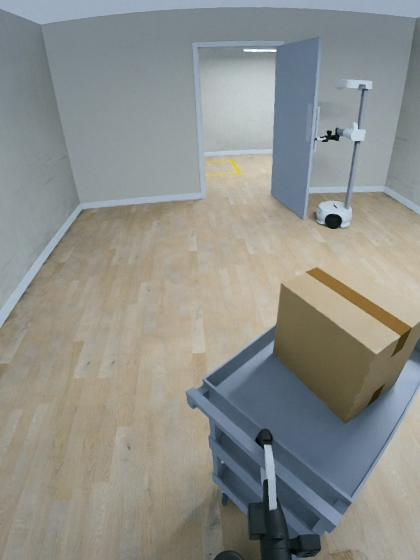

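Call:
{"method": "move", "body": {
  "r1": {"base":{"translate_m":0.06,"strafe_m":-0.36},"pace":"slow"},
  "blocking": false,
  "cameras": []
}}

Call:
{"method": "wait", "body": {
  "seconds": 8,
  "cameras": []
}}

Call:
{"method": "move", "body": {
  "r1": {"base":{"translate_m":0.25,"strafe_m":0.0},"pace":"slow"},
  "blocking": false,
  "cameras": ["r1_head_camera"]
}}

Call:
{"method": "wait", "body": {
  "seconds": 8,
  "cameras": ["r1_head_camera"]
}}

Scene clock: 568.77 s.
move: r1 moving
r1.base_odometry: x=-5.486 y=-2.109 heading=+0.689
r1.turned_by_wheels: +0.001
r1.turned_by_imu: +0.001
r1.base_tilt: forward=-1.6 right=+1.2
r1.lidar_m: 0.44 2.66 1.73 1.63 1.67 1.39 1.29 1.32 1.69 3.08 3.12 0.31
r1.base_status: translate_m moving; strafe_m moving
r1.joint_positions: lift_m=+0.684 arm_m=+0.000 wrist_yaw_rad=+0.003 wrist_pitch_rad=+0.002 wrist_roll_rad=+1.569 gripper_m=-0.037
r1.joint_status: not commanded
r1.measured_speeds: translate_m=+0.008 strafe_m=-0.050 rotate_rad=+0.001 lift_m=+0.000 arm_m=+0.000 wrist_yaw_rad=+0.003 wrist_pitch_rad=+0.000 wrist_roll_rad=+0.000
r1.motor_effort: lift_m=+16(16) arm_m=+4(4) wheel_0=+12(14) wheel_1=-5(7) wheel_2=-3(4)
r1.servo_current: wrist_yaw_rad=46(65) wrist_pitch_rad=46(46) wrist_roll_rad=72(72) gripper_m=59(65)
r1.hand_pose: x=+0.4595 y=-0.0867 z=+0.8619 quat_wxyz=(+0.708, +0.707, +0.002, +0.000) (m; r1's base frame)
r1.wrist_depth_mm: 319 314 314 - - 116 - / - 364 368 - - 128 - / - 439 439 - - 145 - / - - - - - 168 - / - - - - 200 1618 521 / - - 187 110 224 1661 1308 / - 150 - - 178 135 389
r2: as last shown
r2.turned_by_imu: +0.000
r2.lidar_m: 1.10 0.47 0.31 3.37 3.61 2.70 - 1.85 1.42 1.39 1.47 1.14
r2.motor_effort: lift_m=+20(20) arm_m=+4(4) wheel_0=+16(16) wheel_1=+2(3) wheel_2=-5(6)
r2.servo_current: wrist_yaw_rad=85(104) wrist_pitch_rad=39(46) wrist_roll_rad=46(52) gripper_m=124(130)
r2.wrist_depth_mm: - - 242 165 234 229 225 / - - 244 237 235 230 226 / - - 244 237 236 232 228 / - - 246 240 236 232 229 / - - 249 175 239 233 229 / - - 177 166 237 234 232 / - 156 251 - 239 234 232
pictures: none
No camera images: "cameras" was empty.

Scene clock: 573.13 s.
earlier move: r1 done
r1.base_odometry: x=-5.221 y=-2.340 heading=+0.688
r1.turned_by_wheels: +0.000
r1.turned_by_imu: +0.000
r1.base_tilt: forward=-1.6 right=+1.2
r1.lidar_m: 0.43 0.51 2.11 1.93 2.04 1.41 1.30 1.31 1.77 2.74 2.77 0.38
r1.base_status: done
r1.joint_positions: lift_m=+0.684 arm_m=+0.000 wrist_yaw_rad=+0.005 wrist_pitch_rad=+0.002 wrist_roll_rad=+1.569 gripper_m=-0.037
r1.joint_status: not commanded
r1.measured_speeds: all 0
r1.motor_effort: lift_m=+16(16) arm_m=-4(4) wheel_0=+6(16) wheel_1=-2(7) wheel_2=+2(4)
r1.servo_current: wrist_yaw_rad=52(72) wrist_pitch_rad=39(52) wrist_roll_rad=59(72) gripper_m=52(65)
r1.hand_pose: x=+0.4598 y=-0.0859 z=+0.8619 quat_wxyz=(+0.708, +0.707, +0.002, +0.001) (m; r1's base frame)
r1.wrist_depth_mm: - 452 452 111 167 167 - / - 364 366 118 177 177 - / - 404 404 125 188 - - / - 459 449 136 201 - - / - - 508 146 216 - - / - - - - 182 1708 - / - 154 181 - 250 134 1308
r2.base_odometry: x=-3.491 y=+0.107 heading=-2.868
r2.turned_by_wheels: +0.000
r2.turned_by_imu: +0.001
r2.base_tilt: forward=-0.7 right=+0.1
r2.lidar_m: 1.10 0.45 0.29 3.35 3.57 2.53 - 1.86 1.42 1.37 1.47 1.12
r2.base_status: not commanded
r2.joint_positions: lift_m=+0.800 arm_m=+0.000 wrist_yaw_rad=+1.676 wrist_pitch_rad=+0.001 wrist_roll_rad=+0.000 gripper_m=-0.036
r2.joint_status: not commanded
r2.measured_speeds: all 0
r2.motor_effort: lift_m=+20(20) arm_m=+4(4) wheel_0=+16(17) wheel_1=+3(3) wheel_2=-5(6)
r2.servo_current: wrist_yaw_rad=91(104) wrist_pitch_rad=39(52) wrist_roll_rad=59(65) gripper_m=124(137)
r2.hand_pose: x=+0.2276 y=+0.2960 z=+0.9777 quat_wxyz=(+0.669, +0.000, +0.000, +0.743) (m; r2's base frame)
r2.wrist_depth_mm: - - 243 165 234 229 226 / - - 244 236 235 230 226 / - - 246 237 236 231 227 / - - 247 239 237 232 229 / - - 248 175 239 234 229 / - - 177 166 237 234 232 / - 156 252 - 239 236 232
wait: 4.37 of 8 s (r1 has come to rest)
pictures: none
No camera images: "cameras" was empty.

Scene clock: 573.63 s.
move: r1 moving
r1.base_odometry: x=-5.211 y=-2.332 heading=+0.689
r1.turned_by_wheels: +0.000
r1.turned_by_imu: +0.000
r1.base_tilt: forward=-1.6 right=+1.2
r1.lidar_m: 0.42 0.52 2.09 1.95 2.03 1.43 1.32 1.35 1.76 2.73 2.76 0.38
r1.base_status: translate_m moving; strafe_m moving
r1.joint_positions: lift_m=+0.684 arm_m=+0.000 wrist_yaw_rad=+0.003 wrist_pitch_rad=+0.002 wrist_roll_rad=+1.569 gripper_m=-0.037
r1.joint_status: not commanded
r1.measured_speeds: translate_m=+0.049 strafe_m=+0.000 rotate_rad=+0.000 lift_m=+0.000 arm_m=+0.000 wrist_yaw_rad=-0.004 wrist_pitch_rad=+0.000 wrist_roll_rad=+0.000
r1.motor_effort: lift_m=+16(16) arm_m=+0(4) wheel_0=+7(11) wheel_1=+5(6) wheel_2=-9(9)
r1.servo_current: wrist_yaw_rad=52(72) wrist_pitch_rad=46(46) wrist_roll_rad=59(65) gripper_m=59(59)
r1.hand_pose: x=+0.4595 y=-0.0867 z=+0.8619 quat_wxyz=(+0.708, +0.707, +0.002, +0.000) (m; r1's base frame)
r1.wrist_depth_mm: - 521 466 111 166 166 - / - 368 366 117 175 176 - / - 404 402 126 186 187 - / - 459 449 135 199 - - / - - 504 146 213 - - / - - 539 - 183 1708 - / - 154 - - 245 136 1308
r2: as last shown
r2.turned_by_imu: +0.000
r2.lidar_m: 1.10 0.47 0.30 3.36 3.57 2.52 - 1.86 1.42 1.38 1.46 1.12
r2.servo_current: wrist_yaw_rad=91(104) wrist_pitch_rad=39(52) wrist_roll_rad=46(59) gripper_m=124(130)
r2.wrist_depth_mm: - - 243 165 234 229 226 / - - 245 236 236 229 226 / - - 246 238 236 231 228 / - - 247 239 237 233 229 / - - 249 175 239 233 229 / - - 177 166 236 235 232 / - 156 251 - 239 234 232
pictures: r1_head_camera
Images, in order (width x height): r1_head_camera 420x560.

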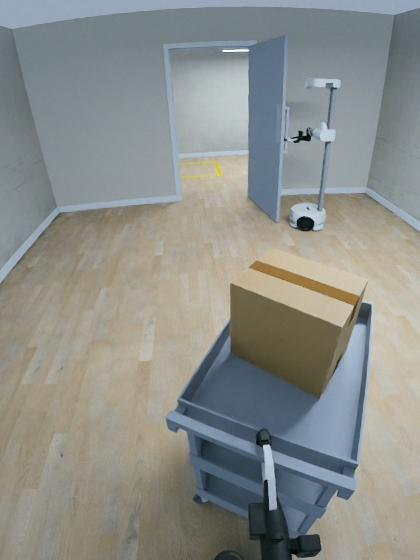

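Scene clock: 576.90 s.
earlier move: r1 done
r1.base_odometry: x=-5.028 y=-2.181 heading=+0.688
r1.turned_by_wheels: -0.001
r1.turned_by_imu: -0.002
r1.base_tilt: forward=-1.6 right=+1.3
r1.lidar_m: 0.44 3.24 2.19 1.99 2.07 1.68 1.55 1.58 2.04 2.71 2.75 0.35
r1.base_status: done
r1.joint_positions: lift_m=+0.684 arm_m=+0.000 wrist_yaw_rad=-0.004 wrist_pitch_rad=+0.002 wrist_roll_rad=+1.569 gripper_m=-0.037
r1.joint_status: not commanded
r1.measured_speeds: all 0
r1.motor_effort: lift_m=+16(16) arm_m=+3(4) wheel_0=+0(11) wheel_1=+1(7) wheel_2=-6(12)
r1.servo_current: wrist_yaw_rad=52(72) wrist_pitch_rad=39(46) wrist_roll_rad=59(72) gripper_m=52(65)
r1.hand_pose: x=+0.4589 y=-0.0885 z=+0.8619 quat_wxyz=(+0.708, +0.707, -0.001, -0.002) (m; r1's base frame)
r1.wrist_depth_mm: - 332 330 - 149 148 - / - 368 368 - 158 156 - / - 415 418 106 173 170 - / - 521 484 117 191 - - / - - - 539 213 1576 - / - - 184 - 180 1708 1336 / - 154 - 140 178 135 1229
r2.base_odometry: x=-3.491 y=+0.107 heading=-2.868
r2.turned_by_wheels: +0.000
r2.turned_by_imu: +0.000
r2.base_tilt: forward=-0.7 right=+0.1
r2.lidar_m: 1.09 0.45 0.28 3.37 3.57 2.27 - 1.90 1.43 1.38 1.47 1.14
r2.base_status: not commanded
r2.joint_positions: lift_m=+0.800 arm_m=+0.000 wrist_yaw_rad=+1.676 wrist_pitch_rad=+0.001 wrist_roll_rad=+0.000 gripper_m=-0.036
r2.joint_status: not commanded
r2.measured_speeds: all 0
r2.motor_effort: lift_m=+20(20) arm_m=+4(4) wheel_0=+16(17) wheel_1=+2(3) wheel_2=-5(6)
r2.servo_current: wrist_yaw_rad=78(104) wrist_pitch_rad=39(52) wrist_roll_rad=39(65) gripper_m=117(137)
r2.hand_pose: x=+0.2276 y=+0.2960 z=+0.9777 quat_wxyz=(+0.669, +0.000, +0.000, +0.743) (m; r2's base frame)
r2.wrist_depth_mm: - - 242 165 234 229 226 / - - 244 236 234 230 226 / - - 246 237 235 231 228 / - - 247 239 236 233 228 / - - 248 175 238 234 229 / - - 177 166 236 235 232 / - 156 251 - 238 234 233
wait: 3.27 of 8 s (r1 has come to rest)
pictures: r1_head_camera
Images, in order (width x height): r1_head_camera 420x560.

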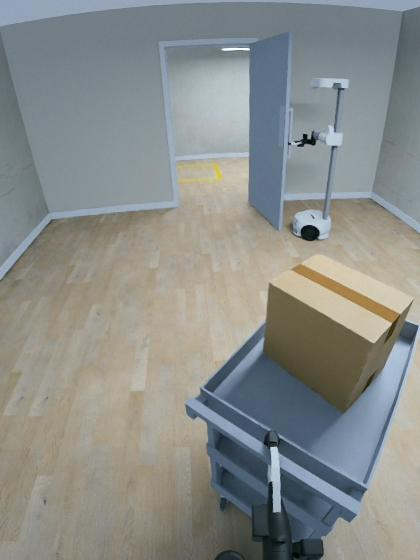

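Call:
{"method": "move", "body": {
  "r1": {"base":{"translate_m":0.15,"strafe_m":-0.48},"pace":"slow"},
  "blocking": false,
  "cameras": []
}}

Call:
{"method": "wait", "body": {
  "seconds": 8,
  "cameras": ["r1_head_camera"]
}}

Scene clock: 582.73 s.
move: r1 moving
r1.base_odometry: x=-5.017 y=-2.188 heading=+0.688
r1.turned_by_wheels: +0.000
r1.turned_by_imu: +0.000
r1.base_tilt: forward=-1.6 right=+1.2
r1.lidar_m: 0.45 3.28 2.18 1.99 2.07 1.68 1.55 1.60 2.06 2.68 2.73 0.35
r1.base_status: translate_m moving; strafe_m moving
r1.joint_positions: lift_m=+0.684 arm_m=+0.000 wrist_yaw_rad=-0.003 wrist_pitch_rad=+0.002 wrist_roll_rad=+1.569 gripper_m=-0.037
r1.joint_status: not commanded
r1.measured_speeds: translate_m=+0.015 strafe_m=-0.047 rotate_rad=+0.000 lift_m=+0.000 arm_m=+0.000 wrist_yaw_rad=+0.005 wrist_pitch_rad=+0.000 wrist_roll_rad=+0.000
r1.motor_effort: lift_m=+16(16) arm_m=+4(4) wheel_0=+9(9) wheel_1=-3(6) wheel_2=-6(8)
r1.servo_current: wrist_yaw_rad=33(59) wrist_pitch_rad=39(46) wrist_roll_rad=52(59) gripper_m=52(65)
r1.hand_pose: x=+0.4590 y=-0.0882 z=+0.8619 quat_wxyz=(+0.708, +0.707, +0.000, -0.002) (m; r1's base frame)
r1.wrist_depth_mm: 334 322 327 - 145 146 - / - 364 366 - 156 154 - / - 413 421 103 171 171 - / - 512 484 113 189 193 - / - - - - 211 1618 - / - - 204 - 183 1756 1366 / - 154 - - 179 136 1281
r2: as last shown
r2.base_tilt: forward=-0.8 right=+0.1
r2.lidar_m: 1.10 0.45 0.30 3.37 3.55 2.28 - 1.86 1.42 1.38 1.48 1.14
r2.motor_effort: lift_m=+20(20) arm_m=+4(4) wheel_0=+16(17) wheel_1=+2(3) wheel_2=-5(5)
r2.servo_current: wrist_yaw_rad=85(98) wrist_pitch_rad=39(39) wrist_roll_rad=52(65) gripper_m=124(130)
r2.wrist_depth_mm: - - 243 165 232 229 225 / - - 244 237 236 229 227 / - - 245 237 236 231 228 / - - 247 239 236 232 229 / - - 249 176 239 234 229 / - - 177 166 237 234 232 / - 156 252 - 239 235 232
pictures: none
No camera images: "cameras" was empty.

Scene clock: 588.53 s.
earlier move: r1 done
r1.base_odometry: x=-4.607 y=-2.456 heading=+0.688
r1.turned_by_wheels: +0.001
r1.turned_by_imu: +0.001
r1.base_tilt: forward=-1.6 right=+1.3
r1.lidar_m: 0.38 0.47 2.72 2.47 2.54 1.80 1.66 1.68 2.17 2.21 2.24 0.39
r1.base_status: done
r1.joint_positions: lift_m=+0.684 arm_m=+0.000 wrist_yaw_rad=+0.005 wrist_pitch_rad=+0.002 wrist_roll_rad=+1.569 gripper_m=-0.037
r1.joint_status: not commanded
r1.measured_speeds: all 0
r1.motor_effort: lift_m=+16(16) arm_m=-1(4) wheel_0=+7(15) wheel_1=-3(7) wheel_2=+2(8)
r1.servo_current: wrist_yaw_rad=46(78) wrist_pitch_rad=46(52) wrist_roll_rad=33(72) gripper_m=59(65)
r1.hand_pose: x=+0.4598 y=-0.0859 z=+0.8619 quat_wxyz=(+0.708, +0.707, +0.003, +0.001) (m; r1's base frame)
r1.wrist_depth_mm: - - - - 185 187 - / - 436 427 136 193 193 - / - 402 399 143 201 - - / - 442 436 150 210 - - / - 488 473 155 220 - - / - - 504 184 224 1708 - / - 153 181 - 239 135 -
r2.base_odometry: x=-3.491 y=+0.107 heading=-2.868
r2.turned_by_wheels: +0.000
r2.turned_by_imu: +0.001
r2.base_tilt: forward=-0.7 right=+0.1
r2.lidar_m: 1.10 0.45 0.30 3.36 3.59 2.03 2.07 1.86 1.43 1.37 1.49 1.12
r2.base_status: not commanded
r2.joint_positions: lift_m=+0.800 arm_m=+0.000 wrist_yaw_rad=+1.676 wrist_pitch_rad=+0.001 wrist_roll_rad=+0.000 gripper_m=-0.036
r2.joint_status: not commanded
r2.measured_speeds: all 0
r2.motor_effort: lift_m=+20(20) arm_m=+4(4) wheel_0=+16(17) wheel_1=+2(3) wheel_2=-5(6)
r2.servo_current: wrist_yaw_rad=91(104) wrist_pitch_rad=39(46) wrist_roll_rad=52(65) gripper_m=124(137)
r2.hand_pose: x=+0.2276 y=+0.2960 z=+0.9777 quat_wxyz=(+0.669, +0.000, +0.000, +0.743) (m; r2's base frame)
r2.wrist_depth_mm: - - 241 165 233 229 226 / - - 243 237 235 230 226 / - - 246 236 236 232 229 / - - 247 239 238 232 229 / - - 249 175 238 234 229 / - - 177 166 236 234 231 / - 156 253 - 239 235 233
wait: 5.80 of 8 s (r1 has come to rest)
pictures: r1_head_camera
Images, in order (width x height): r1_head_camera 420x560.

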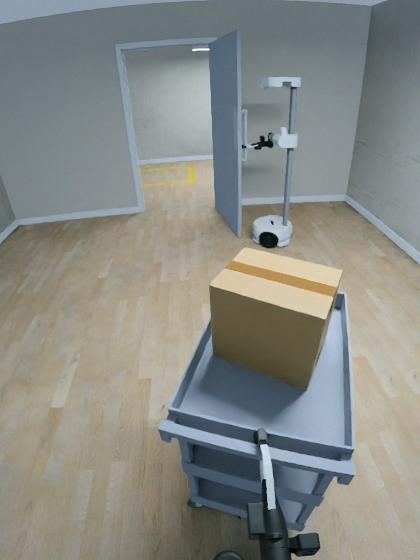

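Call:
{"method": "move", "body": {
  "r1": {"base":{"translate_m":-0.95,"strafe_m":0.82},"pace":"slow"},
  "blocking": false,
  "cameras": []
}}

Call:
{"method": "wait", "body": {
  "seconds": 10,
  "cameras": []
}}

Call:
{"method": "wait", "body": {
  "seconds": 5,
  "cameras": ["r1_head_camera"]
}}

Call:
{"method": "move", "body": {
  "r1": {"base":{"translate_m":0.1,"strafe_m":-0.37},"pace":"slow"},
  "blocking": false,
  "cameras": []
}}

Call:
{"method": "wait", "body": {
  "seconds": 8,
  "cameras": ["r1_head_camera"]
}}

Scene clock: 599.83 s.
move: r1 moving
r1.base_odometry: x=-4.620 y=-2.456 heading=+0.688
r1.turned_by_wheels: +0.000
r1.turned_by_imu: +0.000
r1.base_tilt: forward=-1.6 right=+1.3
r1.lidar_m: 0.41 0.47 2.70 2.44 2.56 1.79 1.64 1.70 2.17 2.21 2.27 0.40
r1.base_status: translate_m moving; strafe_m moving
r1.joint_positions: lift_m=+0.684 arm_m=+0.000 wrist_yaw_rad=+0.004 wrist_pitch_rad=+0.002 wrist_roll_rad=+1.569 gripper_m=-0.037
r1.joint_status: not commanded
r1.measured_speeds: translate_m=-0.038 strafe_m=+0.034 rotate_rad=+0.001 lift_m=+0.000 arm_m=+0.000 wrist_yaw_rad=-0.018 wrist_pitch_rad=+0.000 wrist_roll_rad=+0.000
r1.motor_effort: lift_m=+16(16) arm_m=-3(4) wheel_0=-11(12) wheel_1=+2(4) wheel_2=+8(11)
r1.servo_current: wrist_yaw_rad=39(78) wrist_pitch_rad=46(52) wrist_roll_rad=46(78) gripper_m=59(59)
r1.hand_pose: x=+0.4596 y=-0.0864 z=+0.8619 quat_wxyz=(+0.708, +0.707, +0.002, +0.001) (m; r1's base frame)
r1.wrist_depth_mm: - - - - 190 193 - / - 508 445 140 198 - - / - 404 404 146 205 - - / - 442 439 153 214 - - / - 488 469 158 224 - - / - - 213 184 181 1708 - / - 154 - - 242 134 -
r2: as last shown
r2.turned_by_imu: +0.000
r2.base_tilt: forward=-0.7 right=+0.0
r2.lidar_m: 1.11 0.45 0.27 3.36 3.58 2.04 2.08 1.88 1.43 1.37 1.47 1.13
r2.motor_effort: lift_m=+20(20) arm_m=+4(4) wheel_0=+16(16) wheel_1=+3(3) wheel_2=-5(6)
r2.servo_current: wrist_yaw_rad=91(98) wrist_pitch_rad=39(39) wrist_roll_rad=59(59) gripper_m=124(130)
r2.wrist_depth_mm: - - 244 165 233 229 225 / - - 244 236 235 229 227 / - - 246 237 235 231 228 / - - 247 240 236 233 229 / - - 249 176 238 234 230 / - - 177 166 237 234 231 / - 156 252 - 241 233 234
pictures: none
No camera images: "cameras" was empty.

Scene clock: 609.83 s.
earlier move: r1 moving
r1.base_odometry: x=-5.610 y=-2.432 heading=+0.686
r1.turned_by_wheels: -0.002
r1.turned_by_imu: -0.009
r1.base_tilt: forward=-1.6 right=+1.3
r1.lidar_m: 0.46 2.91 1.90 1.79 1.60 1.06 0.98 0.99 1.27 2.78 0.32 0.32
r1.base_status: translate_m moving; strafe_m moving
r1.joint_positions: lift_m=+0.684 arm_m=+0.000 wrist_yaw_rad=-0.021 wrist_pitch_rad=+0.004 wrist_roll_rad=+1.569 gripper_m=-0.037
r1.joint_status: not commanded
r1.measured_speeds: translate_m=-0.078 strafe_m=+0.066 rotate_rad=+0.004 lift_m=+0.000 arm_m=+0.000 wrist_yaw_rad=-0.004 wrist_pitch_rad=+0.000 wrist_roll_rad=+0.000
r1.motor_effort: lift_m=+16(16) arm_m=+3(4) wheel_0=-17(20) wheel_1=-1(4) wheel_2=-7(11)
r1.servo_current: wrist_yaw_rad=117(137) wrist_pitch_rad=39(52) wrist_roll_rad=52(78) gripper_m=59(65)
r1.hand_pose: x=+0.4574 y=-0.0935 z=+0.8612 quat_wxyz=(+0.708, +0.707, -0.006, -0.009) (m; r1's base frame)
r1.wrist_depth_mm: - - - - - - - / - - - - - - - / - - - - - - - / - - - - - - - / - - - - - - - / - - - - - 1499 415 / - - - 103 - 132 1255
r2.base_odometry: x=-3.491 y=+0.107 heading=-2.868
r2.turned_by_wheels: +0.000
r2.turned_by_imu: +0.001
r2.base_tilt: forward=-0.7 right=+0.1
r2.lidar_m: 1.10 0.46 0.29 3.34 3.62 2.98 - 1.87 1.40 1.39 1.45 1.15
r2.base_status: not commanded
r2.joint_positions: lift_m=+0.800 arm_m=+0.000 wrist_yaw_rad=+1.676 wrist_pitch_rad=+0.001 wrist_roll_rad=+0.000 gripper_m=-0.036
r2.joint_status: not commanded
r2.measured_speeds: all 0
r2.motor_effort: lift_m=+20(20) arm_m=+4(4) wheel_0=+16(17) wheel_1=+3(3) wheel_2=-5(6)
r2.servo_current: wrist_yaw_rad=91(104) wrist_pitch_rad=46(52) wrist_roll_rad=46(65) gripper_m=130(137)
r2.hand_pose: x=+0.2276 y=+0.2960 z=+0.9777 quat_wxyz=(+0.669, +0.000, +0.000, +0.743) (m; r2's base frame)
r2.wrist_depth_mm: - - 243 165 234 229 225 / - - 243 236 235 229 227 / - - 245 238 236 231 227 / - - 246 239 238 232 229 / - - 249 176 239 233 229 / - - 177 167 237 235 231 / - 156 252 - 239 235 233
wait: 10.00 s; no rest
pictures: none
No camera images: "cameras" was empty.

Scene clock: 613.10 s.
earlier move: r1 done
r1.base_odometry: x=-5.861 y=-2.425 heading=+0.686
r1.turned_by_wheels: +0.000
r1.turned_by_imu: -0.005
r1.base_tilt: forward=-1.6 right=+1.3
r1.lidar_m: 0.46 2.62 1.74 1.59 1.34 0.88 0.80 0.82 1.04 2.31 0.34 0.32
r1.base_status: done
r1.joint_positions: lift_m=+0.684 arm_m=+0.000 wrist_yaw_rad=-0.022 wrist_pitch_rad=+0.004 wrist_roll_rad=+1.569 gripper_m=-0.037
r1.joint_status: not commanded
r1.measured_speeds: all 0
r1.on_its_own: wrist_yaw_rad is at rest, and its servo_current (124 mA) is outside its rest range (0 to 104 mA)
r1.motor_effort: lift_m=+16(16) arm_m=+4(4) wheel_0=-16(21) wheel_1=-2(6) wheel_2=-9(11)
r1.servo_current: wrist_yaw_rad=124(150) wrist_pitch_rad=39(52) wrist_roll_rad=39(78) gripper_m=59(65)
r1.hand_pose: x=+0.4572 y=-0.0938 z=+0.8612 quat_wxyz=(+0.708, +0.707, -0.006, -0.009) (m; r1's base frame)
r1.wrist_depth_mm: - - - - - - - / - - - - - - - / - - - - - - - / - - - - - - - / - - - - - - - / - - - - - 1464 413 / - - - 103 - 132 1229
r2.base_odometry: x=-3.491 y=+0.107 heading=-2.868
r2.turned_by_wheels: +0.000
r2.turned_by_imu: +0.000
r2.base_tilt: forward=-0.7 right=+0.1
r2.lidar_m: 1.09 0.46 0.30 3.34 3.59 3.24 - 1.87 1.42 1.37 1.48 1.14
r2.base_status: not commanded
r2.joint_positions: lift_m=+0.800 arm_m=+0.000 wrist_yaw_rad=+1.676 wrist_pitch_rad=+0.001 wrist_roll_rad=+0.000 gripper_m=-0.036
r2.joint_status: not commanded
r2.measured_speeds: all 0
r2.motor_effort: lift_m=+20(20) arm_m=+4(4) wheel_0=+16(17) wheel_1=+3(3) wheel_2=-5(6)
r2.servo_current: wrist_yaw_rad=91(104) wrist_pitch_rad=39(52) wrist_roll_rad=46(65) gripper_m=130(137)
r2.hand_pose: x=+0.2276 y=+0.2960 z=+0.9777 quat_wxyz=(+0.669, +0.000, +0.000, +0.743) (m; r2's base frame)
r2.wrist_depth_mm: - - 243 165 233 229 225 / - - 244 236 235 230 226 / - - 246 239 236 231 228 / - - 246 239 237 232 229 / - - 249 175 239 234 230 / - - 177 167 238 235 232 / - 156 253 - 239 235 233
wait: 3.27 of 5 s (r1 has come to rest)
pictures: r1_head_camera
Images, in order (width x height): r1_head_camera 420x560.

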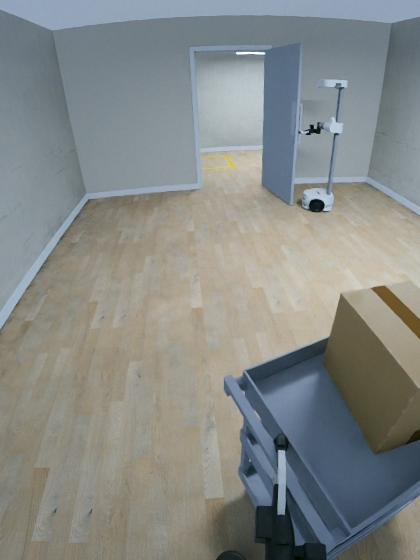

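Scene clock: 613.60 s.
move: r1 moving
r1.base_odometry: x=-5.851 y=-2.433 heading=+0.685
r1.turned_by_wheels: -0.002
r1.turned_by_imu: -0.002
r1.base_tilt: forward=-1.6 right=+1.3
r1.lidar_m: 0.47 2.64 1.72 1.62 1.33 0.88 0.80 0.82 1.06 2.27 0.35 0.33
r1.base_status: translate_m moving; strafe_m moving
r1.joint_positions: lift_m=+0.684 arm_m=+0.000 wrist_yaw_rad=-0.022 wrist_pitch_rad=+0.004 wrist_roll_rad=+1.569 gripper_m=-0.037
r1.joint_status: not commanded
r1.measured_speeds: translate_m=+0.013 strafe_m=-0.047 rotate_rad=+0.002 lift_m=+0.000 arm_m=+0.000 wrist_yaw_rad=+0.000 wrist_pitch_rad=+0.000 wrist_roll_rad=+0.000
r1.motor_effort: lift_m=+16(16) arm_m=+4(4) wheel_0=+3(12) wheel_1=-7(12) wheel_2=-14(15)
r1.servo_current: wrist_yaw_rad=124(150) wrist_pitch_rad=46(52) wrist_roll_rad=72(72) gripper_m=59(65)
r1.hand_pose: x=+0.4572 y=-0.0938 z=+0.8612 quat_wxyz=(+0.708, +0.707, -0.006, -0.009) (m; r1's base frame)
r1.wrist_depth_mm: - - - - - - - / - - - - - - - / - - - - - - - / - - - - - - - / - - - - - - - / - - - - - 407 1118 / - - - 103 - 132 1229
r2: as last shown
r2.base_tilt: forward=-0.7 right=+0.0
r2.lidar_m: 1.09 0.47 0.29 3.36 3.58 3.24 - 1.85 1.42 1.38 1.47 1.13
r2.motor_effort: lift_m=+20(20) arm_m=+4(4) wheel_0=+17(17) wheel_1=+2(3) wheel_2=-5(6)
r2.servo_current: wrist_yaw_rad=91(98) wrist_pitch_rad=39(46) wrist_roll_rad=39(52) gripper_m=124(124)
r2.wrist_depth_mm: - - 243 165 234 229 226 / - - 244 236 236 230 226 / - - 245 238 236 231 228 / - - 247 240 237 232 229 / - - 248 176 238 234 230 / - - 176 166 237 235 232 / - 156 252 - 239 235 233
pictures: none
No camera images: "cameras" was empty.

Scene clock: 618.20 s.
earlier move: r1 done
r1.base_odometry: x=-5.550 y=-2.648 heading=+0.686
r1.turned_by_wheels: +0.002
r1.turned_by_imu: +0.000
r1.base_tilt: forward=-1.6 right=+1.3
r1.lidar_m: 0.44 3.21 2.10 1.97 1.43 0.95 0.85 0.89 1.14 2.43 2.78 0.37
r1.base_status: done
r1.joint_positions: lift_m=+0.684 arm_m=+0.000 wrist_yaw_rad=+0.003 wrist_pitch_rad=+0.004 wrist_roll_rad=+1.569 gripper_m=-0.037
r1.joint_status: not commanded
r1.measured_speeds: all 0
r1.motor_effort: lift_m=+16(16) arm_m=+4(4) wheel_0=+5(14) wheel_1=-1(12) wheel_2=-3(15)
r1.servo_current: wrist_yaw_rad=59(150) wrist_pitch_rad=52(52) wrist_roll_rad=52(72) gripper_m=65(65)
r1.hand_pose: x=+0.4596 y=-0.0864 z=+0.8612 quat_wxyz=(+0.708, +0.707, +0.003, +0.000) (m; r1's base frame)
r1.wrist_depth_mm: 1863 343 342 104 161 162 - / 1921 366 368 112 172 173 - / - 407 413 - 185 - - / - 469 466 - 201 - - / - - 539 - 218 1756 - / - - - - 182 1708 - / - - 175 140 178 133 1229
r2.base_odometry: x=-3.491 y=+0.107 heading=-2.868
r2.turned_by_wheels: +0.000
r2.turned_by_imu: +0.001
r2.base_tilt: forward=-0.7 right=+0.0
r2.lidar_m: 1.09 0.46 0.30 3.35 3.59 2.97 - 1.87 1.39 1.37 1.47 1.13
r2.base_status: not commanded
r2.joint_positions: lift_m=+0.800 arm_m=+0.000 wrist_yaw_rad=+1.676 wrist_pitch_rad=+0.001 wrist_roll_rad=+0.000 gripper_m=-0.036
r2.joint_status: not commanded
r2.measured_speeds: all 0
r2.motor_effort: lift_m=+20(20) arm_m=+4(4) wheel_0=+16(17) wheel_1=+3(3) wheel_2=-5(6)
r2.servo_current: wrist_yaw_rad=85(104) wrist_pitch_rad=39(46) wrist_roll_rad=52(59) gripper_m=124(137)
r2.hand_pose: x=+0.2276 y=+0.2960 z=+0.9777 quat_wxyz=(+0.669, +0.000, +0.000, +0.743) (m; r2's base frame)
r2.wrist_depth_mm: - - 243 165 233 229 225 / - - 244 236 235 229 227 / - - 246 238 236 231 227 / - - 247 239 236 233 229 / - - 247 175 239 234 230 / - - 177 166 237 234 232 / - 156 251 - 239 235 233
wait: 4.60 of 8 s (r1 has come to rest)
pictures: r1_head_camera
Images, in order (width x height): r1_head_camera 420x560.

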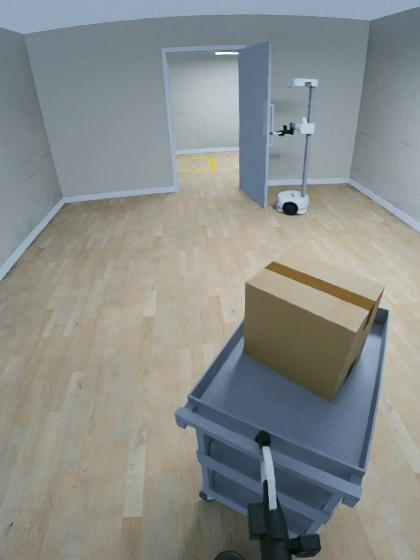

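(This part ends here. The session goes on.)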